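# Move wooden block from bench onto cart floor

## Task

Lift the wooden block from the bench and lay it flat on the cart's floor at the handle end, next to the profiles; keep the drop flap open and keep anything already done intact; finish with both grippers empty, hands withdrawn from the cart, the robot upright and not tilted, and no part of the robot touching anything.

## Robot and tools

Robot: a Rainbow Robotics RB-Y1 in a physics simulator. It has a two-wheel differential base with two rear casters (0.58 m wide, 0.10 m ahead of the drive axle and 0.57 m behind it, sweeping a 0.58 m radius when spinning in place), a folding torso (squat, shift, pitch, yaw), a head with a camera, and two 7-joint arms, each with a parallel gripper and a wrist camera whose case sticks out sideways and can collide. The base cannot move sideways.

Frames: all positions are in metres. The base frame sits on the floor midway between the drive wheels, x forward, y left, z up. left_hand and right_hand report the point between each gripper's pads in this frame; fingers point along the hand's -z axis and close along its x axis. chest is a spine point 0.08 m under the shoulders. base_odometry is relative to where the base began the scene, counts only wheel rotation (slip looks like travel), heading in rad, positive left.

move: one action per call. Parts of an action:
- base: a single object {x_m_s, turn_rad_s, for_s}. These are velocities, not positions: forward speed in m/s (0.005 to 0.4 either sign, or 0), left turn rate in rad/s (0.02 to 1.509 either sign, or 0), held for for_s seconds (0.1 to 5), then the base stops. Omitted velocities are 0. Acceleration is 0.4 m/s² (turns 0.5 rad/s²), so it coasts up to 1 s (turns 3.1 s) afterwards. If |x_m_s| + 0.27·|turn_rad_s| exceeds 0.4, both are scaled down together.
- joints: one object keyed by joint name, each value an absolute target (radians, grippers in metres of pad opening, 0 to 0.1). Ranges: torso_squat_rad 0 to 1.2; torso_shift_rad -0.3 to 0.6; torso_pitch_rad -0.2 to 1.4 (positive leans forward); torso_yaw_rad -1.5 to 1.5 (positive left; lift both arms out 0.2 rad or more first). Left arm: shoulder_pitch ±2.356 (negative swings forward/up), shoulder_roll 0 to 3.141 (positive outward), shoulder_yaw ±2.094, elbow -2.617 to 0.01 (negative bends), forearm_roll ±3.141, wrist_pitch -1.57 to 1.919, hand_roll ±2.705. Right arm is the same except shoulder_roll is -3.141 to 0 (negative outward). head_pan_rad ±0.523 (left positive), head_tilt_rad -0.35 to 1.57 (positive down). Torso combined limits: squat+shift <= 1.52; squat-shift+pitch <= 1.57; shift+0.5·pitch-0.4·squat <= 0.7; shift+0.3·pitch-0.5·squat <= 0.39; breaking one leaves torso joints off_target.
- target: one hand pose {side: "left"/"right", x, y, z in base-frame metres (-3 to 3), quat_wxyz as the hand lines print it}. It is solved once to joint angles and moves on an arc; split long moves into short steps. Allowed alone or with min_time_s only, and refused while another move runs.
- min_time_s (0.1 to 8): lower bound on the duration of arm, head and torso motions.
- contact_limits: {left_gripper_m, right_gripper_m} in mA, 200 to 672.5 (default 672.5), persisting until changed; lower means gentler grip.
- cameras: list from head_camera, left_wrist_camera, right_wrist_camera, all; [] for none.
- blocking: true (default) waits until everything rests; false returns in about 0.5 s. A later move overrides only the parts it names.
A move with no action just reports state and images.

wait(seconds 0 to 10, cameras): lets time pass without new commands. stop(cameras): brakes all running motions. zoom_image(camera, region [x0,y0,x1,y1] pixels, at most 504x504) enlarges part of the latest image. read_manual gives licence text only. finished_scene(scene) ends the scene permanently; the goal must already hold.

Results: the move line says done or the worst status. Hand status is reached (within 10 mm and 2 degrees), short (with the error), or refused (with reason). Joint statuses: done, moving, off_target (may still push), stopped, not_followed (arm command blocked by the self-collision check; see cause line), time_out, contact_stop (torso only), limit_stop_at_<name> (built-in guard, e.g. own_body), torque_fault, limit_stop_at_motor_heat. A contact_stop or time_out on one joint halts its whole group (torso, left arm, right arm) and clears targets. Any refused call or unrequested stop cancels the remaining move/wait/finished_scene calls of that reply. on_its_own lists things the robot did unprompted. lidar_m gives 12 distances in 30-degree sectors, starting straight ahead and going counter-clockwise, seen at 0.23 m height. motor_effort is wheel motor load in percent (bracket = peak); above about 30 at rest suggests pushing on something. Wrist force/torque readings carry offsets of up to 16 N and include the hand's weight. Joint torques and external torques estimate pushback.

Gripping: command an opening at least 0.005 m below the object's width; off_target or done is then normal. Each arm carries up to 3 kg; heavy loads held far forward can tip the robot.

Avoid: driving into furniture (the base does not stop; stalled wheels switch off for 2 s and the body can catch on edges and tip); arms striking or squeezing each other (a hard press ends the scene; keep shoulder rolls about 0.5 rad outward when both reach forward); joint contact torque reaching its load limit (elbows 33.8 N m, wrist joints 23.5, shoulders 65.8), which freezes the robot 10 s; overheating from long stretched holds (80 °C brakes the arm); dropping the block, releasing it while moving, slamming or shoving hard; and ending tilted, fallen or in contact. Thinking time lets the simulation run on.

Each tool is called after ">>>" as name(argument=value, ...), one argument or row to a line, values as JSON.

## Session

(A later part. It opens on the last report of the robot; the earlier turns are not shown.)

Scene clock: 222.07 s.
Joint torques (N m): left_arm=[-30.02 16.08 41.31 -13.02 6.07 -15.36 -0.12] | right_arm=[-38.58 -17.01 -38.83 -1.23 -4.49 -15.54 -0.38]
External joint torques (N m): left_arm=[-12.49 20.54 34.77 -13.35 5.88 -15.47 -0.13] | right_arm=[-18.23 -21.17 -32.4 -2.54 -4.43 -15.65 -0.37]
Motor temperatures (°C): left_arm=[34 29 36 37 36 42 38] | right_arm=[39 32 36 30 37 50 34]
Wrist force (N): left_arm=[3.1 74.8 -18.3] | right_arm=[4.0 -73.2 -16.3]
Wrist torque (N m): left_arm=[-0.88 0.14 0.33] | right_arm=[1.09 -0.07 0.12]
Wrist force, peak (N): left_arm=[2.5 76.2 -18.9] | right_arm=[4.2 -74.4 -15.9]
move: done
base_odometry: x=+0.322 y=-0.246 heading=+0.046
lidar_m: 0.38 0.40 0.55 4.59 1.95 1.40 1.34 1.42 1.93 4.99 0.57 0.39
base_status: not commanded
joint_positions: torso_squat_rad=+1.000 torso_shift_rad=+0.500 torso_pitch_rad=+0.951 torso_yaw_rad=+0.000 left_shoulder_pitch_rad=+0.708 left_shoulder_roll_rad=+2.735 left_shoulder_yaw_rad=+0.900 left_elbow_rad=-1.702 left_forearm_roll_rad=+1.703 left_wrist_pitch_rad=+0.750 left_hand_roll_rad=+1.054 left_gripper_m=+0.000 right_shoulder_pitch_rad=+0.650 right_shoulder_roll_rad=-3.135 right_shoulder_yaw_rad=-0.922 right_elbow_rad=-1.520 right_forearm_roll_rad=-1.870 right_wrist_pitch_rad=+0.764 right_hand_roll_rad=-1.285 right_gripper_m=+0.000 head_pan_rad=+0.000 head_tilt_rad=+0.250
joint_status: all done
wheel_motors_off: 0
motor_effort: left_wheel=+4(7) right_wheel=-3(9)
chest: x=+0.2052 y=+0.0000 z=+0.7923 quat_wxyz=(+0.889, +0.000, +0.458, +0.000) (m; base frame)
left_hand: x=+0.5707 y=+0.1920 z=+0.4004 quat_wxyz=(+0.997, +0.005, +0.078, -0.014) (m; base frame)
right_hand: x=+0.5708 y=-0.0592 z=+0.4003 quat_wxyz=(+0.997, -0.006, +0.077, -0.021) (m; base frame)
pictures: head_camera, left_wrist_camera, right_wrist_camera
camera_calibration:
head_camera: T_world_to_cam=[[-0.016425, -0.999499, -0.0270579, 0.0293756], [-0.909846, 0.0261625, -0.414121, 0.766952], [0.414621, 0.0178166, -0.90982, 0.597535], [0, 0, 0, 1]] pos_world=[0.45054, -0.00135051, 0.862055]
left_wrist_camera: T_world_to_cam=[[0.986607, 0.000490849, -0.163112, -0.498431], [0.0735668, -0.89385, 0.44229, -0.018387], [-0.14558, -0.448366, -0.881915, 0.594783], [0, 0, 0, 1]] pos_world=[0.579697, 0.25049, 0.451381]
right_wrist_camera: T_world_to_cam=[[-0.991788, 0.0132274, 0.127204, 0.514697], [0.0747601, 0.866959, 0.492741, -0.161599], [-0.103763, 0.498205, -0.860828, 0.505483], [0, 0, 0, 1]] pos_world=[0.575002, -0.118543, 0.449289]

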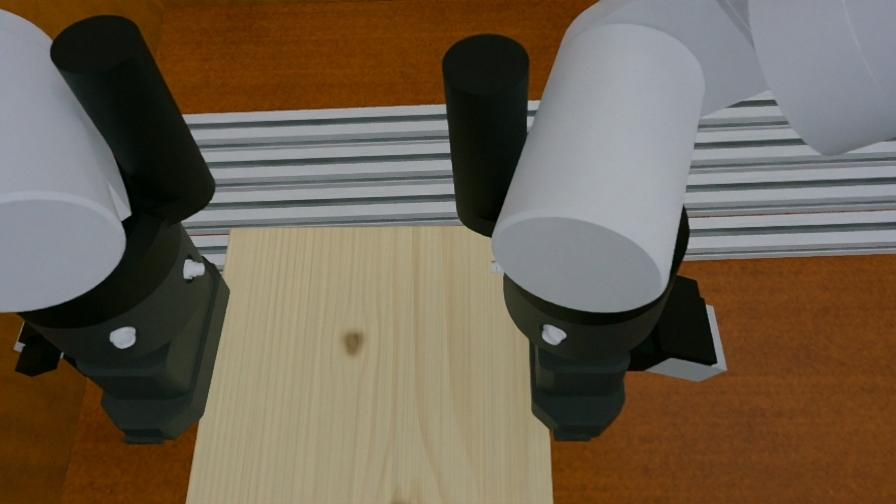

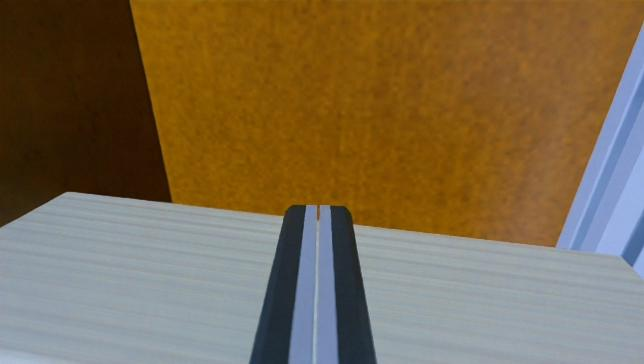

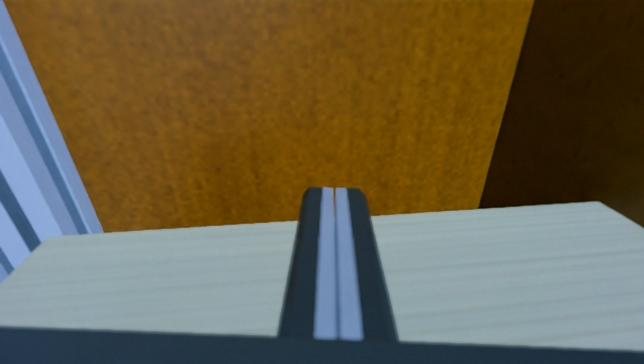

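>>> move(
  joints={"torso_pitch_rad":1.0},
  min_time_s=2,
  cameras=[],
)

>>> move(
  joints={"torso_pitch_rad":1.03},
  min_time_s=2,
)

Scene clock: 227.47 s.
Joint torques (N m): left_arm=[-24.3 17.71 39.54 -18.72 7.44 -14.72 -0.4] | right_arm=[-22.85 -25.61 -36.8 -15.77 -8.63 -13.67 -0.31]
External joint torques (N m): left_arm=[-7.22 22.19 33.2 -18.62 7.19 -14.87 -0.41] | right_arm=[-2.81 -29.45 -30.4 -16.68 -8.53 -13.8 -0.3]
Motor temperatures (°C): left_arm=[34 29 36 37 36 42 38] | right_arm=[39 32 36 30 37 50 34]
Wrist force (N): left_arm=[11.6 78.5 -13.6] | right_arm=[33.5 -73.7 4.7]
Wrist torque (N m): left_arm=[-0.96 0.27 0.66] | right_arm=[1.33 0.22 0.05]
Wrist force, peak (N): left_arm=[11.2 79.3 -14.4] | right_arm=[33.3 -74.5 4.9]
move: done
base_odometry: x=+0.322 y=-0.246 heading=+0.046
lidar_m: 0.36 0.38 0.52 4.60 1.93 1.41 1.34 1.42 1.92 5.00 0.54 0.39
base_status: not commanded
joint_positions: torso_squat_rad=+1.000 torso_shift_rad=+0.500 torso_pitch_rad=+1.000 torso_yaw_rad=+0.000 left_shoulder_pitch_rad=+0.707 left_shoulder_roll_rad=+2.735 left_shoulder_yaw_rad=+0.901 left_elbow_rad=-1.700 left_forearm_roll_rad=+1.702 left_wrist_pitch_rad=+0.750 left_hand_roll_rad=+1.054 left_gripper_m=+0.000 right_shoulder_pitch_rad=+0.646 right_shoulder_roll_rad=-3.133 right_shoulder_yaw_rad=-0.923 right_elbow_rad=-1.516 right_forearm_roll_rad=-1.869 right_wrist_pitch_rad=+0.764 right_hand_roll_rad=-1.285 right_gripper_m=+0.000 head_pan_rad=+0.000 head_tilt_rad=+0.250
joint_status: all done
wheel_motors_off: 0
motor_effort: left_wheel=-3(6) right_wheel=-12(12)
chest: x=+0.2137 y=+0.0000 z=+0.7797 quat_wxyz=(+0.878, +0.000, +0.479, +0.000) (m; base frame)
left_hand: x=+0.5607 y=+0.1919 z=+0.3707 quat_wxyz=(+0.995, +0.005, +0.101, -0.013) (m; base frame)
right_hand: x=+0.5633 y=-0.0589 z=+0.3717 quat_wxyz=(+0.995, -0.006, +0.097, -0.022) (m; base frame)
pictures: none
No camera images: "cameras" was empty.

Scene clock: 229.77 s.
Joint torques (N m): left_arm=[-26.01 17.39 39.87 -18.03 7.25 -14.91 -0.37] | right_arm=[-18.98 -27.75 -35.87 -18.64 -9.15 -13.36 -0.34]
External joint torques (N m): left_arm=[-9.23 21.87 33.68 -17.65 6.97 -15.1 -0.38] | right_arm=[0.82 -31.39 -29.49 -19.27 -9 -13.5 -0.33]
Motor temperatures (°C): left_arm=[34 29 36 37 36 42 38] | right_arm=[39 32 36 31 37 49 34]
Wrist force (N): left_arm=[7.7 78.4 -16.3] | right_arm=[38.7 -73.8 9.7]
Wrist torque (N m): left_arm=[-0.95 0.23 0.61] | right_arm=[1.34 0.49 -0.05]
Wrist force, peak (N): left_arm=[8.5 79.3 -17.4] | right_arm=[39.2 -74.7 10.2]
move: done
base_odometry: x=+0.322 y=-0.246 heading=+0.046
lidar_m: 0.35 0.37 0.49 4.59 1.95 1.41 1.35 1.42 1.94 4.99 0.53 0.38
base_status: not commanded
joint_positions: torso_squat_rad=+1.000 torso_shift_rad=+0.500 torso_pitch_rad=+1.029 torso_yaw_rad=+0.000 left_shoulder_pitch_rad=+0.707 left_shoulder_roll_rad=+2.735 left_shoulder_yaw_rad=+0.901 left_elbow_rad=-1.701 left_forearm_roll_rad=+1.702 left_wrist_pitch_rad=+0.750 left_hand_roll_rad=+1.054 left_gripper_m=+0.000 right_shoulder_pitch_rad=+0.645 right_shoulder_roll_rad=-3.133 right_shoulder_yaw_rad=-0.923 right_elbow_rad=-1.516 right_forearm_roll_rad=-1.869 right_wrist_pitch_rad=+0.764 right_hand_roll_rad=-1.285 right_gripper_m=+0.000 head_pan_rad=+0.000 head_tilt_rad=+0.250
joint_status: all done
wheel_motors_off: 0
motor_effort: left_wheel=-4(6) right_wheel=-14(16)
chest: x=+0.2185 y=+0.0000 z=+0.7719 quat_wxyz=(+0.870, +0.000, +0.492, +0.000) (m; base frame)
left_hand: x=+0.5529 y=+0.1920 z=+0.3526 quat_wxyz=(+0.993, +0.005, +0.116, -0.014) (m; base frame)
right_hand: x=+0.5566 y=-0.0588 z=+0.3539 quat_wxyz=(+0.993, -0.006, +0.112, -0.022) (m; base frame)
pictures: head_camera, left_wrist_camera, right_wrist_camera
camera_calibration:
head_camera: T_world_to_cam=[[-0.0185701, -0.999494, -0.0258081, 0.0284691], [-0.939648, 0.0262666, -0.341132, 0.720757], [0.341638, 0.0179156, -0.939661, 0.612497], [0, 0, 0, 1]] pos_world=[0.468535, -0.00145045, 0.822147]
left_wrist_camera: T_world_to_cam=[[0.971124, 0.00117191, -0.238572, -0.45363], [0.108008, -0.8938, 0.435265, -0.0125262], [-0.212726, -0.448464, -0.868118, 0.58233], [0, 0, 0, 1]] pos_world=[0.565761, 0.25049, 0.40276]
right_wrist_camera: T_world_to_cam=[[-0.980447, 0.0163928, 0.196097, 0.476076], [0.112088, 0.865585, 0.488057, -0.157136], [-0.161738, 0.500494, -0.850498, 0.492576], [0, 0, 0, 1]] pos_world=[0.564049, -0.118321, 0.402269]

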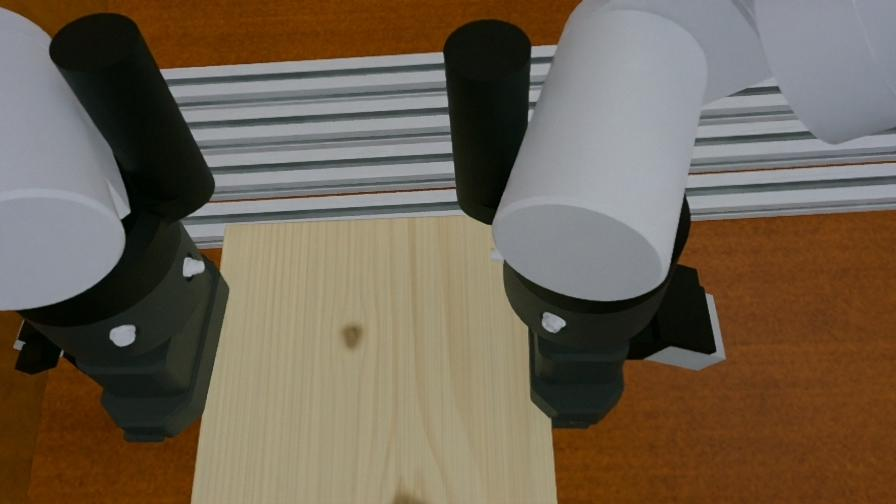

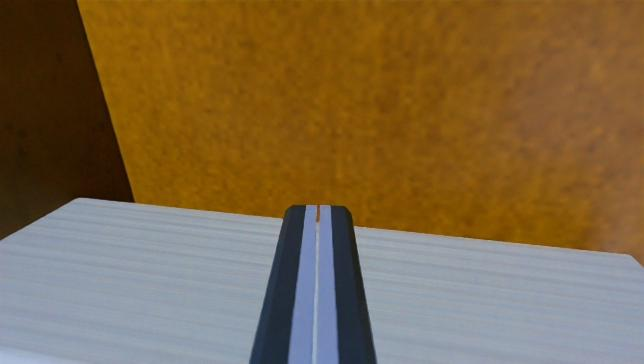

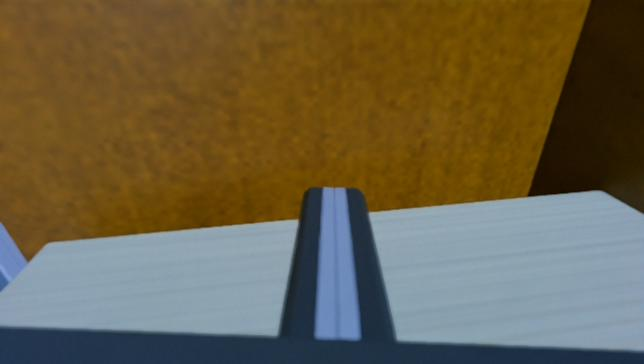

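>>> move(
  base={"x_m_s":0.03,"for_s":0.5},
)

Scene clock: 233.33 s.
Joint torques (N m): left_arm=[-29.13 17.02 40.42 -14.65 6.1 -15.19 -0.4] | right_arm=[-35.75 -19.98 -36.8 -3.13 -4.63 -15.45 -0.07]
External joint torques (N m): left_arm=[-12.38 21.51 34.24 -14.24 5.81 -15.38 -0.41] | right_arm=[-16.03 -23.6 -30.43 -3.68 -4.48 -15.61 -0.06]
Motor temperatures (°C): left_arm=[34 29 36 38 36 42 38] | right_arm=[38 32 36 31 37 49 34]
Wrist force (N): left_arm=[4.1 75.3 -18.0] | right_arm=[5.6 -73.7 -14.7]
Wrist torque (N m): left_arm=[-0.90 0.35 0.36] | right_arm=[1.12 -0.12 -0.03]
Wrist force, peak (N): left_arm=[7.3 79.4 -17.0] | right_arm=[39.0 -74.7 10.6]
move: done
base_odometry: x=+0.337 y=-0.245 heading=+0.047
lidar_m: 0.34 0.36 0.49 4.55 1.96 1.42 1.36 1.43 1.95 4.91 0.53 0.36
base_status: done (sent for 0.5 of 0.5 s)
joint_positions: torso_squat_rad=+1.000 torso_shift_rad=+0.500 torso_pitch_rad=+1.031 torso_yaw_rad=+0.000 left_shoulder_pitch_rad=+0.708 left_shoulder_roll_rad=+2.735 left_shoulder_yaw_rad=+0.900 left_elbow_rad=-1.702 left_forearm_roll_rad=+1.703 left_wrist_pitch_rad=+0.750 left_hand_roll_rad=+1.054 left_gripper_m=+0.000 right_shoulder_pitch_rad=+0.649 right_shoulder_roll_rad=-3.135 right_shoulder_yaw_rad=-0.923 right_elbow_rad=-1.520 right_forearm_roll_rad=-1.870 right_wrist_pitch_rad=+0.764 right_hand_roll_rad=-1.285 right_gripper_m=+0.000 head_pan_rad=+0.000 head_tilt_rad=+0.250
joint_status: not commanded
wheel_motors_off: 0
motor_effort: left_wheel=+4(14) right_wheel=-6(21)
chest: x=+0.2188 y=+0.0000 z=+0.7715 quat_wxyz=(+0.870, +0.000, +0.493, +0.000) (m; base frame)
left_hand: x=+0.5519 y=+0.1921 z=+0.3517 quat_wxyz=(+0.993, +0.004, +0.117, -0.014) (m; base frame)
right_hand: x=+0.5523 y=-0.0590 z=+0.3519 quat_wxyz=(+0.993, -0.007, +0.116, -0.021) (m; base frame)
pictures: head_camera, left_wrist_camera, right_wrist_camera
camera_calibration:
head_camera: T_world_to_cam=[[-0.0185372, -0.999499, -0.0256569, 0.0284189], [-0.94008, 0.0261616, -0.339949, 0.720125], [0.34045, 0.0178178, -0.940094, 0.612617], [0, 0, 0, 1]] pos_world=[0.468936, -0.00135052, 0.821452]
left_wrist_camera: T_world_to_cam=[[0.970432, 0.000942494, -0.241371, -0.45142], [0.10906, -0.893808, 0.434986, -0.0124751], [-0.215329, -0.448449, -0.867483, 0.582485], [0, 0, 0, 1]] pos_world=[0.564859, 0.25049, 0.401763]
right_wrist_camera: T_world_to_cam=[[-0.97862, 0.0136767, 0.205224, 0.467905], [0.113982, 0.866621, 0.485775, -0.155696], [-0.171207, 0.49878, -0.849651, 0.495145], [0, 0, 0, 1]] pos_world=[0.56042, -0.118439, 0.400309]

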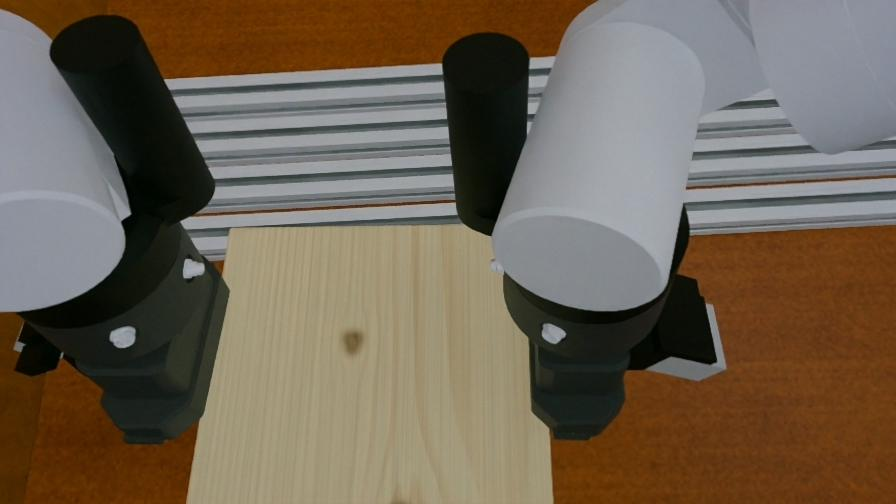

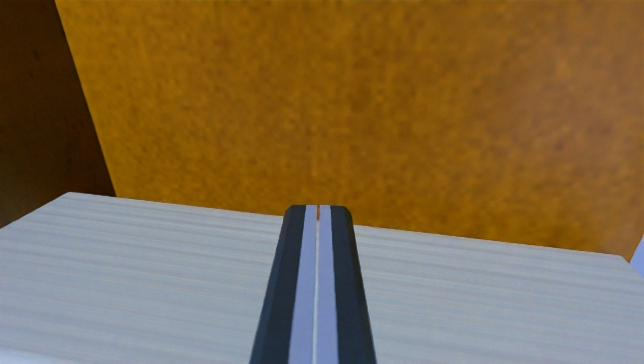

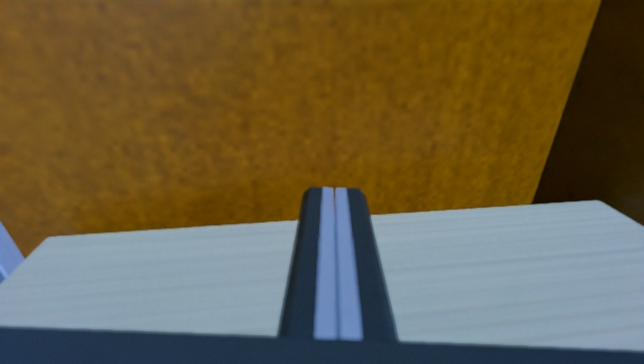

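>>> move(
  base={"x_m_s":0.02,"for_s":0.5},
  joints={"torso_pitch_rad":1.07},
  min_time_s=2,
)

Scene clock: 237.03 s.
Joint torques (N m): left_arm=[-25.55 23.09 43.25 -13.75 5.85 -18.58 -0.43] | right_arm=[-12.06 -23.82 -27.71 3.54 -0.77 -19.68 1.24]
External joint torques (N m): left_arm=[-9.16 27.58 37.23 -13.05 5.53 -18.8 -0.45] | right_arm=[7.41 -27.2 -21.34 3.27 -0.58 -19.85 1.26]
Motor temperatures (°C): left_arm=[34 29 36 38 36 43 38] | right_arm=[38 32 36 31 37 50 34]
Wrist force (N): left_arm=[-6.9 89.9 13.1] | right_arm=[-42.1 -95.7 88.8]
Wrist torque (N m): left_arm=[-1.50 -0.07 0.43] | right_arm=[3.31 -5.73 -1.03]
Wrist force, peak (N): left_arm=[-7.5 90.4 12.7] | right_arm=[-42.4 -95.7 89.3]
move: done
base_odometry: x=+0.347 y=-0.245 heading=+0.047
lidar_m: 0.33 0.36 0.50 4.53 1.98 1.43 1.37 1.44 1.95 4.79 0.51 0.36
base_status: done (sent for 0.5 of 0.5 s)
joint_positions: torso_squat_rad=+1.000 torso_shift_rad=+0.498 torso_pitch_rad=+1.064 torso_yaw_rad=+0.000 left_shoulder_pitch_rad=+0.707 left_shoulder_roll_rad=+2.733 left_shoulder_yaw_rad=+0.900 left_elbow_rad=-1.702 left_forearm_roll_rad=+1.703 left_wrist_pitch_rad=+0.751 left_hand_roll_rad=+1.054 left_gripper_m=+0.000 right_shoulder_pitch_rad=+0.644 right_shoulder_roll_rad=-3.134 right_shoulder_yaw_rad=-0.925 right_elbow_rad=-1.521 right_forearm_roll_rad=-1.871 right_wrist_pitch_rad=+0.765 right_hand_roll_rad=-1.285 right_gripper_m=+0.000 head_pan_rad=+0.000 head_tilt_rad=+0.250
joint_status: all done
wheel_motors_off: 0
motor_effort: left_wheel=+6(20) right_wheel=+2(14)
chest: x=+0.2231 y=+0.0000 z=+0.7627 quat_wxyz=(+0.862, +0.000, +0.507, +0.000) (m; base frame)
left_hand: x=+0.5420 y=+0.1928 z=+0.3320 quat_wxyz=(+0.991, +0.005, +0.134, -0.013) (m; base frame)
right_hand: x=+0.5440 y=-0.0573 z=+0.3343 quat_wxyz=(+0.991, -0.006, +0.131, -0.020) (m; base frame)
pictures: head_camera, left_wrist_camera, right_wrist_camera
camera_calibration:
head_camera: T_world_to_cam=[[-0.0193273, -0.999503, -0.0248917, 0.0279417], [-0.951001, 0.0260621, -0.308088, 0.699214], [0.308583, 0.0177175, -0.951032, 0.618339], [0, 0, 0, 1]] pos_world=[0.474684, -0.00125056, 0.804175]
left_wrist_camera: T_world_to_cam=[[0.961789, 0.00216317, -0.273782, -0.431322], [0.124422, -0.894202, 0.430025, -0.00877153], [-0.243887, -0.447658, -0.860303, 0.576556], [0, 0, 0, 1]] pos_world=[0.556546, 0.251189, 0.381696]
right_wrist_camera: T_world_to_cam=[[-0.971993, 0.0127708, 0.234662, 0.449815], [0.128391, 0.865192, 0.484725, -0.155179], [-0.196837, 0.501278, -0.8426, 0.489638], [0, 0, 0, 1]] pos_world=[0.55352, -0.11693, 0.382233]

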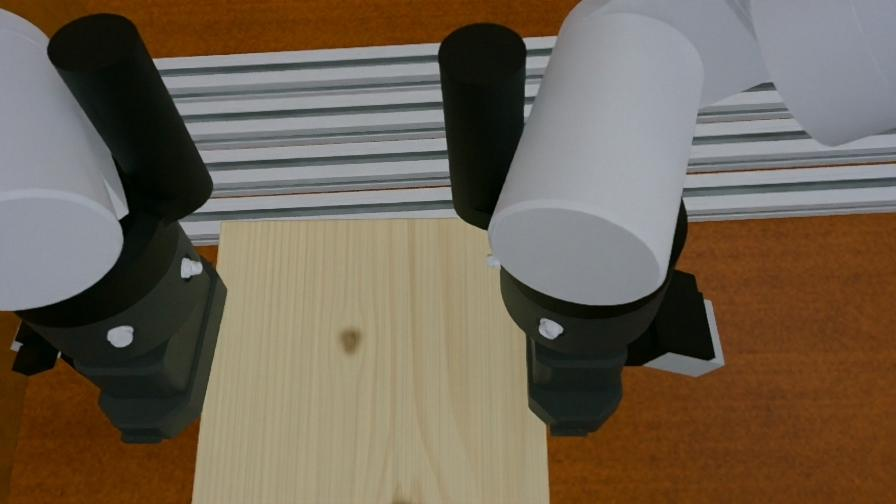

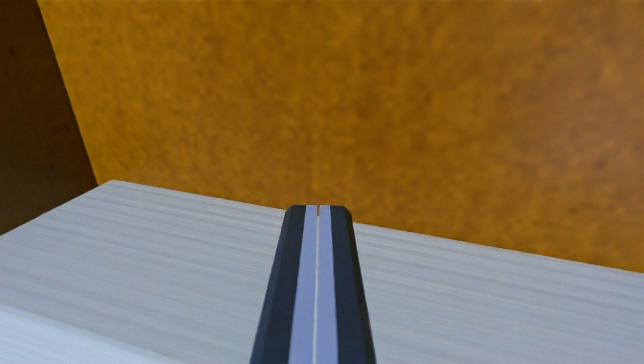

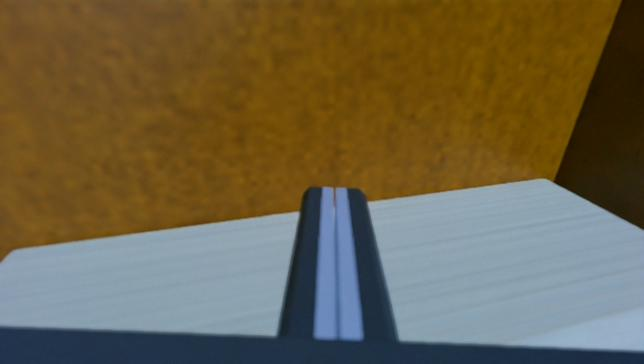

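>>> move(
  joints={"torso_pitch_rad":1.055},
  min_time_s=1,
  cameras=[],
)

>>> move(
  target={"side":"left","x":0.549,"y":0.185,"z":0.335,"quat_wxyz":[0.9962,0,0.085,-0.0175]},
  min_time_s=1,
  cameras=[],
)

>>> move(
  target={"side":"right","x":0.549,"y":-0.052,"z":0.335,"quat_wxyz":[0.9962,0,0.085,-0.0175]},
  min_time_s=1,
)

Scene clock: 244.07 s.
Joint torques (N m): left_arm=[-31.07 18.04 42.72 -13.83 5.84 -15.9 -0.5] | right_arm=[-29.96 -20.62 -32.47 -1.72 -3.01 -15.21 1.21]
External joint torques (N m): left_arm=[-14.59 22.53 36.66 -13.19 5.53 -16.1 -0.51] | right_arm=[-10.45 -24.07 -26.12 -2.06 -2.82 -15.37 1.22]
Motor temperatures (°C): left_arm=[34 29 36 38 36 44 38] | right_arm=[38 32 36 31 37 51 34]
Wrist force (N): left_arm=[-0.8 74.4 -18.5] | right_arm=[-1.1 -70.5 -0.1]
Wrist torque (N m): left_arm=[-0.84 0.17 0.47] | right_arm=[1.17 -1.05 -1.01]
Wrist force, peak (N): left_arm=[-7.6 90.5 13.2] | right_arm=[-42.0 -96.0 89.3]
move: done
base_odometry: x=+0.347 y=-0.245 heading=+0.047
lidar_m: 0.33 0.36 0.49 4.52 1.99 1.44 1.37 1.45 1.94 4.79 0.51 0.35
base_status: not commanded
joint_positions: torso_squat_rad=+1.000 torso_shift_rad=+0.500 torso_pitch_rad=+1.055 torso_yaw_rad=+0.000 left_shoulder_pitch_rad=+0.708 left_shoulder_roll_rad=+2.734 left_shoulder_yaw_rad=+0.900 left_elbow_rad=-1.702 left_forearm_roll_rad=+1.703 left_wrist_pitch_rad=+0.750 left_hand_roll_rad=+1.054 left_gripper_m=+0.000 right_shoulder_pitch_rad=+0.648 right_shoulder_roll_rad=-3.135 right_shoulder_yaw_rad=-0.924 right_elbow_rad=-1.520 right_forearm_roll_rad=-1.871 right_wrist_pitch_rad=+0.764 right_hand_roll_rad=-1.285 right_gripper_m=+0.000 head_pan_rad=+0.000 head_tilt_rad=+0.250
joint_status: all done
wheel_motors_off: 0
motor_effort: left_wheel=+10(11) right_wheel=+0(5)
chest: x=+0.2224 y=+0.0000 z=+0.7651 quat_wxyz=(+0.864, +0.000, +0.503, +0.000) (m; base frame)
left_hand: x=+0.5447 y=+0.1925 z=+0.3371 quat_wxyz=(+0.991, +0.005, +0.130, -0.013) (m; base frame)
right_hand: x=+0.5461 y=-0.0582 z=+0.3381 quat_wxyz=(+0.992, -0.006, +0.128, -0.021) (m; base frame)
pictures: none
No camera images: "cameras" was empty.

Scene clock: 245.40 s.
Joint torques (N m): left_arm=[-26.44 19.01 39.18 -10.32 1.58 -19.06 0.01] | right_arm=[-32.82 -20.23 -34.36 -4.65 -4.09 -13.91 0.97]
External joint torques (N m): left_arm=[-10.29 23.24 33.34 -9.43 1.36 -19.15 0] | right_arm=[-13.31 -23.67 -28.01 -4.99 -3.9 -14.08 0.98]
Motor temperatures (°C): left_arm=[34 29 36 38 36 44 38] | right_arm=[38 32 36 31 37 51 34]
Wrist force (N): left_arm=[-14.1 81.6 14.7] | right_arm=[9.5 -67.8 -13.7]
Wrist torque (N m): left_arm=[-1.41 -0.01 0.18] | right_arm=[0.83 -0.25 -1.10]
Wrist force, peak (N): left_arm=[-15.1 82.7 14.7] | right_arm=[0.9 -73.3 1.8]
move: done
base_odometry: x=+0.347 y=-0.245 heading=+0.047
lidar_m: 0.33 0.35 0.49 4.53 1.99 1.43 1.37 1.44 1.96 4.79 0.51 0.35
base_status: not commanded
joint_positions: torso_squat_rad=+1.000 torso_shift_rad=+0.500 torso_pitch_rad=+1.054 torso_yaw_rad=+0.000 left_shoulder_pitch_rad=+0.684 left_shoulder_roll_rad=+2.735 left_shoulder_yaw_rad=+0.852 left_elbow_rad=-1.770 left_forearm_roll_rad=+1.532 left_wrist_pitch_rad=+0.683 left_hand_roll_rad=+1.226 left_gripper_m=+0.000 right_shoulder_pitch_rad=+0.649 right_shoulder_roll_rad=-3.135 right_shoulder_yaw_rad=-0.923 right_elbow_rad=-1.519 right_forearm_roll_rad=-1.870 right_wrist_pitch_rad=+0.764 right_hand_roll_rad=-1.285 right_gripper_m=+0.000 head_pan_rad=+0.000 head_tilt_rad=+0.250
joint_status: all done
wheel_motors_off: 0
motor_effort: left_wheel=+10(10) right_wheel=-4(8)
chest: x=+0.2223 y=+0.0001 z=+0.7652 quat_wxyz=(+0.864, +0.000, +0.503, +0.000) (m; base frame)
left_hand: x=+0.5476 y=+0.1922 z=+0.3338 quat_wxyz=(+0.996, +0.006, +0.089, -0.014) (m; base frame)
left_hand_status: reached (checked arc, planned for 1.0 s): 7 mm and 0.9 deg off.
right_hand: x=+0.5462 y=-0.0582 z=+0.3380 quat_wxyz=(+0.992, -0.006, +0.128, -0.021) (m; base frame)
pictures: none
No camera images: "cameras" was empty.

Scene clock: 246.73 s.
Joint torques (N m): left_arm=[-30.59 18.66 43.28 -13.36 3.31 -17.73 -0.09] | right_arm=[-25.93 -19.89 -30.27 2.85 0.94 -19.1 -0.17]
External joint torques (N m): left_arm=[-14.43 22.89 37.44 -12.49 3.09 -17.82 -0.1] | right_arm=[-6.71 -23.27 -23.91 2.72 1.02 -19.16 -0.16]
Motor temperatures (°C): left_arm=[34 29 36 38 36 44 38] | right_arm=[38 32 36 31 37 51 34]
Wrist force (N): left_arm=[-1.0 79.8 -19.8] | right_arm=[-17.3 -86.1 45.5]
Wrist torque (N m): left_arm=[-0.91 0.13 0.39] | right_arm=[2.08 -0.22 0.00]
Wrist force, peak (N): left_arm=[-14.3 81.7 13.9] | right_arm=[-16.3 -87.1 47.5]
move: done
base_odometry: x=+0.347 y=-0.245 heading=+0.047
lidar_m: 0.34 0.35 0.48 4.50 1.98 1.44 1.37 1.43 1.94 4.79 0.51 0.35
base_status: not commanded
joint_positions: torso_squat_rad=+1.000 torso_shift_rad=+0.499 torso_pitch_rad=+1.053 torso_yaw_rad=+0.000 left_shoulder_pitch_rad=+0.685 left_shoulder_roll_rad=+2.735 left_shoulder_yaw_rad=+0.851 left_elbow_rad=-1.769 left_forearm_roll_rad=+1.531 left_wrist_pitch_rad=+0.683 left_hand_roll_rad=+1.226 left_gripper_m=+0.000 right_shoulder_pitch_rad=+0.638 right_shoulder_roll_rad=-3.135 right_shoulder_yaw_rad=-0.905 right_elbow_rad=-1.585 right_forearm_roll_rad=-1.700 right_wrist_pitch_rad=+0.716 right_hand_roll_rad=-1.453 right_gripper_m=+0.000 head_pan_rad=+0.000 head_tilt_rad=+0.250
joint_status: all done
wheel_motors_off: 0
motor_effort: left_wheel=+9(11) right_wheel=-3(7)
chest: x=+0.2220 y=+0.0001 z=+0.7655 quat_wxyz=(+0.864, +0.000, +0.503, +0.000) (m; base frame)
left_hand: x=+0.5475 y=+0.1926 z=+0.3339 quat_wxyz=(+0.996, +0.006, +0.089, -0.014) (m; base frame)
right_hand: x=+0.5493 y=-0.0579 z=+0.3345 quat_wxyz=(+0.996, -0.005, +0.087, -0.020) (m; base frame)
right_hand_status: reached (checked arc, planned for 1.0 s): 6 mm and 0.7 deg off.
pictures: head_camera, left_wrist_camera, right_wrist_camera
camera_calibration:
head_camera: T_world_to_cam=[[-0.0190818, -0.999505, -0.0250063, 0.0280277], [-0.94758, 0.0260578, -0.318454, 0.706261], [0.318948, 0.0176188, -0.947608, 0.616418], [0, 0, 0, 1]] pos_world=[0.473168, -0.00125033, 0.809736]
left_wrist_camera: T_world_to_cam=[[0.982781, 0.000540542, -0.184775, -0.477018], [0.0828355, -0.895166, 0.437967, 0.00996231], [-0.165167, -0.445732, -0.879797, 0.542516], [0, 0, 0, 1]] pos_world=[0.557585, 0.250992, 0.3848]
right_wrist_camera: T_world_to_cam=[[-0.989098, 0.0119881, 0.146772, 0.493655], [0.083855, 0.865161, 0.494433, -0.134265], [-0.121055, 0.50135, -0.856734, 0.454322], [0, 0, 0, 1]] pos_world=[0.55453, -0.117532, 0.383164]

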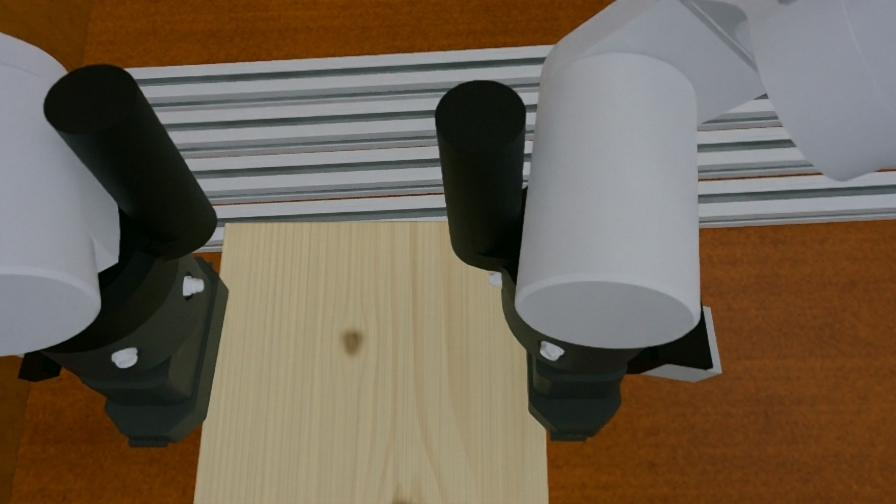

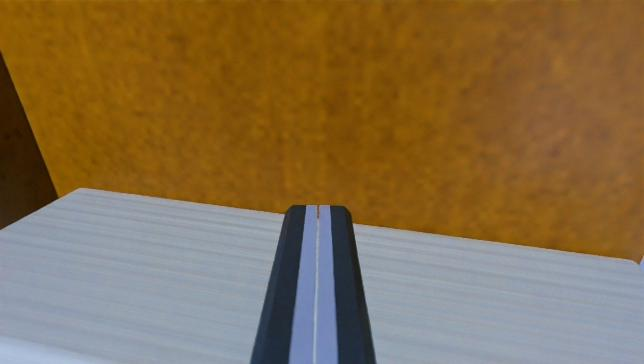

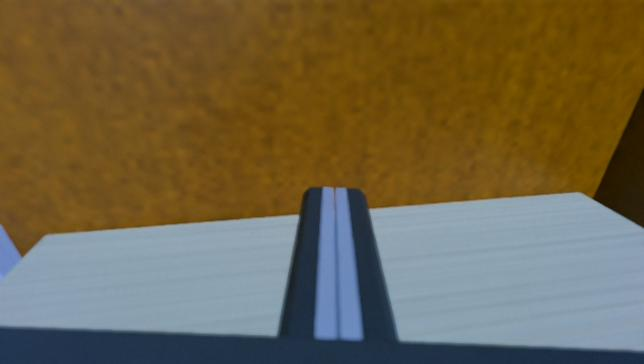

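>>> move(
  target={"side":"left","x":0.552,"y":0.185,"z":0.333,"quat_wxyz":[0.9989,0,0.043,-0.0175]},
  min_time_s=1,
  cameras=[],
)

>>> move(
  target={"side":"right","x":0.552,"y":-0.052,"z":0.333,"quat_wxyz":[0.9989,0,0.043,-0.0175]},
  min_time_s=1,
  cameras=[],
)

>>> move(
  target={"side":"left","x":0.554,"y":0.185,"z":0.328,"quat_wxyz":[0.9998,0,0.0,-0.0175]},
  min_time_s=1,
  cameras=[],
)

>>> move(
  target={"side":"right","x":0.554,"y":-0.052,"z":0.328,"quat_wxyz":[0.9998,0,0.0,-0.0175]},
  min_time_s=1,
)

Scene clock: 251.87 s.
Joint torques (N m): left_arm=[-16.57 11.22 22.94 -4.52 -0.43 -11.66 0] | right_arm=[-28.47 -14.3 -28.71 -1.33 -0.95 -11.84 -0.14]
External joint torques (N m): left_arm=[-0.89 15.29 17.38 -3.38 -0.57 -11.7 0] | right_arm=[-9.22 -17.66 -22.33 -1.47 -0.87 -11.88 -0.13]
Motor temperatures (°C): left_arm=[34 29 36 38 36 45 38] | right_arm=[38 32 36 31 37 52 34]
Wrist force (N): left_arm=[-11.1 51.5 32.1] | right_arm=[2.8 -51.9 1.7]
Wrist torque (N m): left_arm=[-1.30 -0.14 -0.02] | right_arm=[0.76 0.29 -0.25]
Wrist force, peak (N): left_arm=[-31.6 85.5 40.0] | right_arm=[-17.1 -86.1 45.4]
move: short
base_odometry: x=+0.347 y=-0.245 heading=+0.047
lidar_m: 0.34 0.35 0.49 4.51 1.98 1.44 1.37 1.44 1.96 4.80 0.53 0.37
base_status: not commanded
joint_positions: torso_squat_rad=+1.000 torso_shift_rad=+0.499 torso_pitch_rad=+1.053 torso_yaw_rad=+0.000 left_shoulder_pitch_rad=+0.673 left_shoulder_roll_rad=+2.727 left_shoulder_yaw_rad=+0.811 left_elbow_rad=-1.832 left_forearm_roll_rad=+1.326 left_wrist_pitch_rad=+0.650 left_hand_roll_rad=+1.424 left_gripper_m=+0.000 right_shoulder_pitch_rad=+0.639 right_shoulder_roll_rad=-3.136 right_shoulder_yaw_rad=-0.906 right_elbow_rad=-1.584 right_forearm_roll_rad=-1.700 right_wrist_pitch_rad=+0.714 right_hand_roll_rad=-1.453 right_gripper_m=+0.000 head_pan_rad=+0.000 head_tilt_rad=+0.250
joint_status: left_shoulder_yaw_rad time_out (moved -0.039 of -0.025); left_wrist_pitch_rad time_out (moved -0.033 of -0.042); the others done
wheel_motors_off: 0
on_its_own: left_wrist_pitch_rad is held at +0.647, not at your +0.641, since a time_out
motor_effort: left_wheel=+5(16) right_wheel=-1(5)
chest: x=+0.2218 y=+0.0000 z=+0.7657 quat_wxyz=(+0.865, +0.000, +0.502, +0.000) (m; base frame)
left_hand: x=+0.5497 y=+0.1978 z=+0.3311 quat_wxyz=(+0.999, +0.012, +0.049, -0.011) (m; base frame)
left_hand_status: short (checked arc, planned for 1.0 s): time_out, 13 mm and 1.7 deg off.
right_hand: x=+0.5494 y=-0.0570 z=+0.3347 quat_wxyz=(+0.996, -0.004, +0.086, -0.020) (m; base frame)
pictures: none
No camera images: "cameras" was empty.

not run: a stop that you did not command came earlier in this reply.

not run: a stop that you did not command came earlier in this reply.

not run: a stop that you did not command came earlier in this reply.

>>> move(
  target={"side":"right","x":0.552,"y":-0.05,"z":0.333,"quat_wxyz":[0.9989,0,0.043,-0.0175]},
  min_time_s=1,
)

Scene clock: 254.20 s.
Joint torques (N m): left_arm=[-17.17 14.38 27.68 -9.25 0.4 -13.92 -0.05] | right_arm=[-25.08 -14.89 -30.8 0.95 1.68 -14.48 -0.41]
External joint torques (N m): left_arm=[-1.47 18.47 22.12 -8.11 0.26 -13.95 -0.05] | right_arm=[-6.13 -18.19 -24.32 1.11 1.66 -14.48 -0.41]
Motor temperatures (°C): left_arm=[34 29 36 38 36 44 38] | right_arm=[37 32 36 31 37 52 34]
Wrist force (N): left_arm=[-6.6 62.1 25.4] | right_arm=[-5.1 -67.1 21.8]
Wrist torque (N m): left_arm=[-1.42 -0.01 0.01] | right_arm=[1.43 0.15 0.13]
Wrist force, peak (N): left_arm=[-7.3 63.4 25.5] | right_arm=[-16.0 -66.9 27.3]
move: done
base_odometry: x=+0.347 y=-0.245 heading=+0.047
lidar_m: 0.34 0.34 0.48 4.51 1.97 1.45 1.37 1.45 1.96 4.80 0.51 0.36
base_status: not commanded
joint_positions: torso_squat_rad=+1.000 torso_shift_rad=+0.499 torso_pitch_rad=+1.053 torso_yaw_rad=+0.000 left_shoulder_pitch_rad=+0.673 left_shoulder_roll_rad=+2.726 left_shoulder_yaw_rad=+0.810 left_elbow_rad=-1.831 left_forearm_roll_rad=+1.326 left_wrist_pitch_rad=+0.650 left_hand_roll_rad=+1.424 left_gripper_m=+0.000 right_shoulder_pitch_rad=+0.646 right_shoulder_roll_rad=-3.136 right_shoulder_yaw_rad=-0.913 right_elbow_rad=-1.642 right_forearm_roll_rad=-1.498 right_wrist_pitch_rad=+0.715 right_hand_roll_rad=-1.642 right_gripper_m=+0.000 head_pan_rad=+0.000 head_tilt_rad=+0.250
joint_status: all done
wheel_motors_off: 0
on_its_own: left_wrist_pitch_rad is held at +0.647, not at your +0.641, since a time_out
motor_effort: left_wheel=+5(6) right_wheel=-1(3)
chest: x=+0.2217 y=+0.0000 z=+0.7658 quat_wxyz=(+0.865, +0.000, +0.502, +0.000) (m; base frame)
left_hand: x=+0.5500 y=+0.1988 z=+0.3310 quat_wxyz=(+0.999, +0.013, +0.048, -0.010) (m; base frame)
right_hand: x=+0.5525 y=-0.0551 z=+0.3319 quat_wxyz=(+0.999, -0.004, +0.045, -0.020) (m; base frame)
right_hand_status: reached (checked arc, planned for 1.0 s): 5 mm and 0.6 deg off.
pictures: head_camera, left_wrist_camera, right_wrist_camera
camera_calibration:
head_camera: T_world_to_cam=[[-0.0190645, -0.999497, -0.0253401, 0.0281962], [-0.947309, 0.026163, -0.319252, 0.706654], [0.319754, 0.0179185, -0.947331, 0.616381], [0, 0, 0, 1]] pos_world=[0.472867, -0.00135077, 0.810232]
left_wrist_camera: T_world_to_cam=[[0.994455, 0.00785766, -0.104868, -0.514375], [0.0527601, -0.899901, 0.432891, 0.0356637], [-0.0909694, -0.436023, -0.895326, 0.50561], [0, 0, 0, 1]] pos_world=[0.555636, 0.256593, 0.383305]
right_wrist_camera: T_world_to_cam=[[-0.997939, 0.010547, 0.063293, 0.529714], [0.0408094, 0.865518, 0.499213, -0.113411], [-0.049516, 0.500767, -0.864165, 0.413989], [0, 0, 0, 1]] pos_world=[0.55375, -0.11474, 0.380844]

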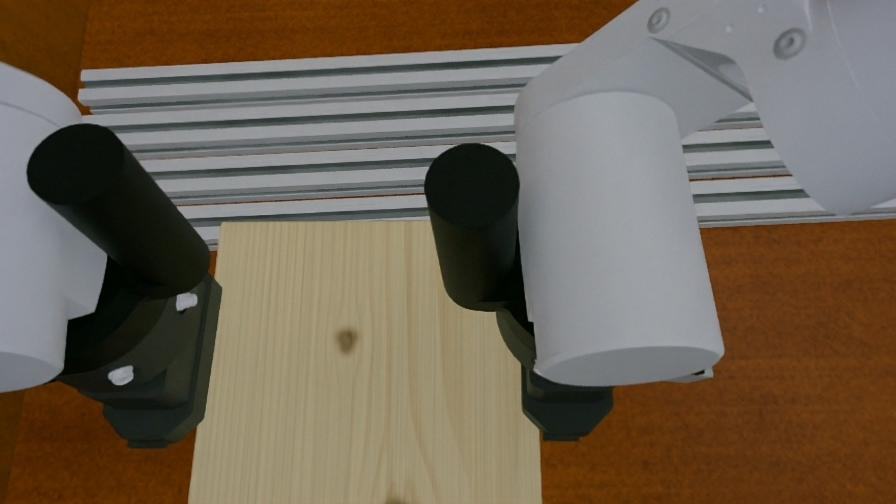

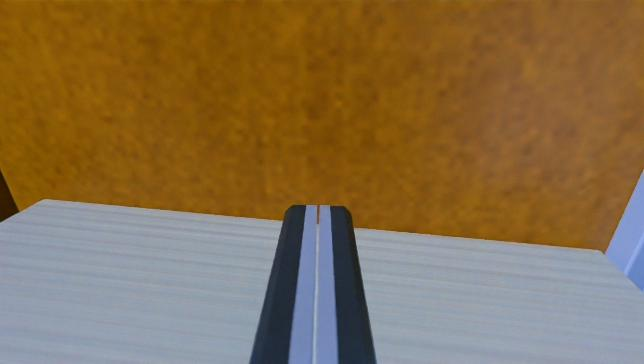

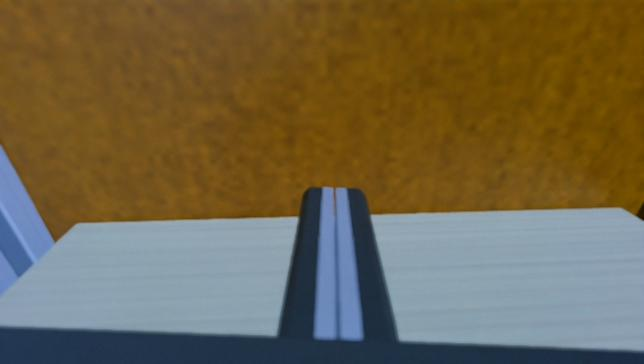

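>>> move(
  target={"side":"left","x":0.553,"y":0.188,"z":0.329,"quat_wxyz":[0.9998,0,0.004,-0.0175]},
  min_time_s=1,
  cameras=[],
)

>>> move(
  target={"side":"right","x":0.554,"y":-0.05,"z":0.329,"quat_wxyz":[0.9998,0,0.004,-0.0175]},
  min_time_s=1,
)

Scene clock: 258.10 s.
Joint torques (N m): left_arm=[-14.65 11.53 22.5 -6.5 -0.85 -11.11 0.06] | right_arm=[-27.36 -15.19 -28.14 -0.6 0.96 -12.41 -0.38]
External joint torques (N m): left_arm=[0.52 15.7 17.1 -5.01 -0.9 -11.12 0.06] | right_arm=[-8.41 -18.49 -21.65 -0.43 0.94 -12.42 -0.37]
Motor temperatures (°C): left_arm=[33 29 36 37 36 45 38] | right_arm=[37 32 36 31 36 51 34]
Wrist force (N): left_arm=[-5.2 51.5 29.6] | right_arm=[-0.9 -54.2 11.9]
Wrist torque (N m): left_arm=[-1.57 0.06 -0.15] | right_arm=[0.99 0.30 0.05]
Wrist force, peak (N): left_arm=[-17.9 96.3 47.7] | right_arm=[-2.4 -76.2 13.2]
move: short
base_odometry: x=+0.347 y=-0.245 heading=+0.047
lidar_m: 0.34 0.35 0.50 4.53 2.00 1.43 1.37 1.44 1.95 4.79 0.53 0.35
base_status: not commanded
joint_positions: torso_squat_rad=+1.000 torso_shift_rad=+0.499 torso_pitch_rad=+1.052 torso_yaw_rad=+0.000 left_shoulder_pitch_rad=+0.692 left_shoulder_roll_rad=+2.712 left_shoulder_yaw_rad=+0.805 left_elbow_rad=-1.883 left_forearm_roll_rad=+1.098 left_wrist_pitch_rad=+0.653 left_hand_roll_rad=+1.619 left_gripper_m=+0.000 right_shoulder_pitch_rad=+0.646 right_shoulder_roll_rad=-3.136 right_shoulder_yaw_rad=-0.914 right_elbow_rad=-1.642 right_forearm_roll_rad=-1.498 right_wrist_pitch_rad=+0.714 right_hand_roll_rad=-1.642 right_gripper_m=+0.000 head_pan_rad=+0.000 head_tilt_rad=+0.250
joint_status: left_shoulder_yaw_rad time_out (moved -0.005 of +0.009); left_wrist_pitch_rad time_out (moved +0.002 of -0.007); the others done
wheel_motors_off: 0
on_its_own: left_wrist_pitch_rad is held at +0.650, not at your +0.643, since a time_out
motor_effort: left_wheel=+4(17) right_wheel=-2(8)
chest: x=+0.2217 y=-0.0001 z=+0.7658 quat_wxyz=(+0.865, +0.000, +0.502, +0.000) (m; base frame)
left_hand: x=+0.5527 y=+0.2010 z=+0.3273 quat_wxyz=(+1.000, +0.012, +0.007, -0.010) (m; base frame)
left_hand_status: short (checked arc, planned for 1.0 s): time_out, 13 mm and 1.7 deg off.
right_hand: x=+0.5525 y=-0.0547 z=+0.3319 quat_wxyz=(+0.999, -0.004, +0.045, -0.020) (m; base frame)
pictures: none
No camera images: "cameras" was empty.

not run: a stop that you did not command came earlier in this reply.

>>> move(
  target={"side":"right","x":0.554,"y":-0.05,"z":0.327,"quat_wxyz":[0.9998,0,0.004,-0.0175]},
  min_time_s=1,
)

Scene clock: 260.07 s.
Joint torques (N m): left_arm=[-14.83 12.87 24.35 -9.03 -0.83 -12.08 -0.05] | right_arm=[-19.91 -15.35 -26.93 -2.8 1.73 -12.29 -0.47]
External joint torques (N m): left_arm=[0.34 17.03 18.94 -7.53 -0.88 -12.09 -0.05] | right_arm=[-1.32 -18.56 -20.37 -2.27 1.62 -12.3 -0.47]
Motor temperatures (°C): left_arm=[33 29 36 37 36 44 38] | right_arm=[37 32 36 31 36 51 34]
Wrist force (N): left_arm=[-5.3 56.3 26.6] | right_arm=[3.8 -58.4 24.6]
Wrist torque (N m): left_arm=[-1.59 0.00 -0.17] | right_arm=[1.57 0.41 0.16]
Wrist force, peak (N): left_arm=[-5.2 56.6 26.9] | right_arm=[-3.7 -62.1 29.4]
move: done
base_odometry: x=+0.347 y=-0.245 heading=+0.047
lidar_m: 0.34 0.35 0.48 4.50 1.99 1.44 1.37 1.44 1.97 4.79 0.52 0.35
base_status: not commanded
joint_positions: torso_squat_rad=+1.000 torso_shift_rad=+0.499 torso_pitch_rad=+1.052 torso_yaw_rad=+0.000 left_shoulder_pitch_rad=+0.692 left_shoulder_roll_rad=+2.711 left_shoulder_yaw_rad=+0.804 left_elbow_rad=-1.883 left_forearm_roll_rad=+1.097 left_wrist_pitch_rad=+0.653 left_hand_roll_rad=+1.619 left_gripper_m=+0.000 right_shoulder_pitch_rad=+0.673 right_shoulder_roll_rad=-3.136 right_shoulder_yaw_rad=-0.928 right_elbow_rad=-1.684 right_forearm_roll_rad=-1.297 right_wrist_pitch_rad=+0.742 right_hand_roll_rad=-1.814 right_gripper_m=+0.000 head_pan_rad=+0.000 head_tilt_rad=+0.250
joint_status: all done
wheel_motors_off: 0
on_its_own: left_wrist_pitch_rad is held at +0.650, not at your +0.643, since a time_out
motor_effort: left_wheel=+4(5) right_wheel=+0(2)
chest: x=+0.2217 y=-0.0001 z=+0.7658 quat_wxyz=(+0.865, +0.000, +0.502, +0.000) (m; base frame)
left_hand: x=+0.5529 y=+0.2015 z=+0.3271 quat_wxyz=(+1.000, +0.012, +0.007, -0.010) (m; base frame)
right_hand: x=+0.5554 y=-0.0544 z=+0.3263 quat_wxyz=(+1.000, -0.004, +0.004, -0.020) (m; base frame)
right_hand_status: reached (checked arc, planned for 1.0 s): 5 mm and 0.5 deg off.
pictures: head_camera, left_wrist_camera, right_wrist_camera
camera_calibration:
head_camera: T_world_to_cam=[[-0.0190305, -0.999495, -0.0254385, 0.0281603], [-0.947218, 0.0261674, -0.31952, 0.706768], [0.320024, 0.0180152, -0.947238, 0.616306], [0, 0, 0, 1]] pos_world=[0.472767, -0.001451, 0.810331]
left_wrist_camera: T_world_to_cam=[[0.999708, 0.00774455, -0.0228688, -0.547353], [0.016955, -0.899514, 0.436564, 0.0581086], [-0.0171898, -0.436824, -0.899383, 0.464224], [0, 0, 0, 1]] pos_world=[0.554188, 0.259293, 0.379629]
right_wrist_camera: T_world_to_cam=[[-0.999798, 0.0103529, -0.017229, 0.560212], [0.000344775, 0.86586, 0.500286, -0.0892208], [0.0200973, 0.500179, -0.865689, 0.37066], [0, 0, 0, 1]] pos_world=[0.552681, -0.113943, 0.375164]

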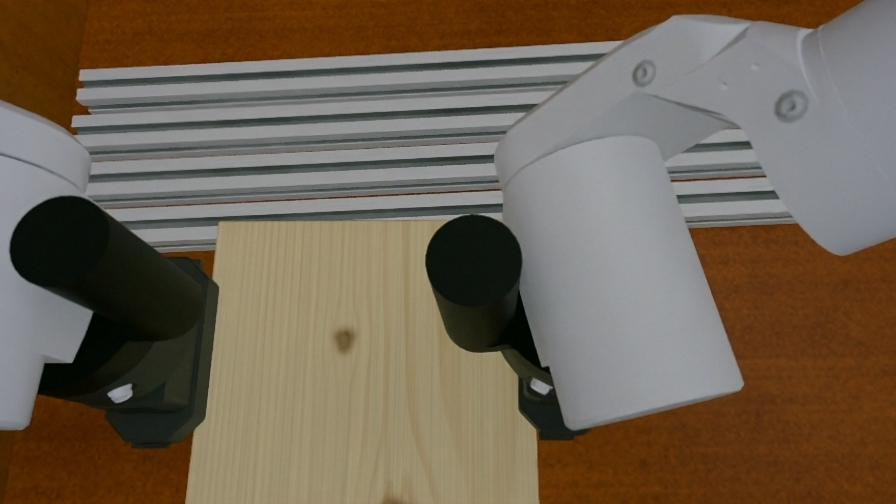

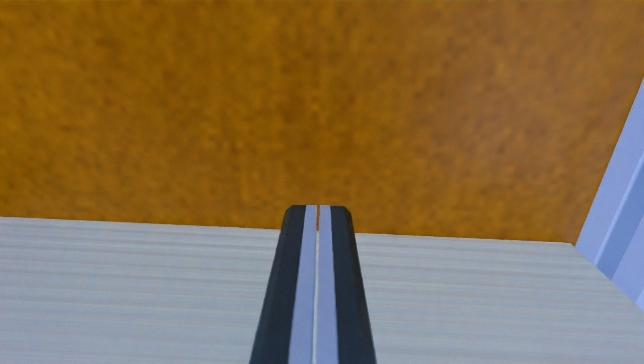

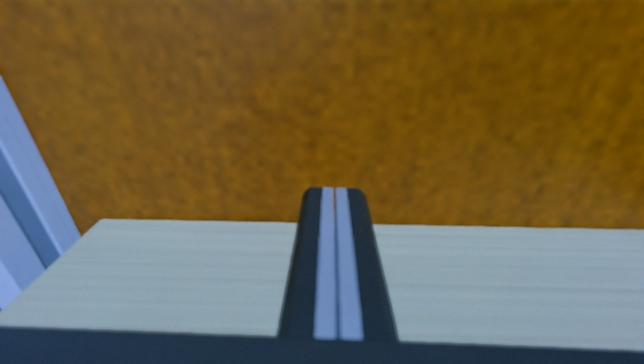

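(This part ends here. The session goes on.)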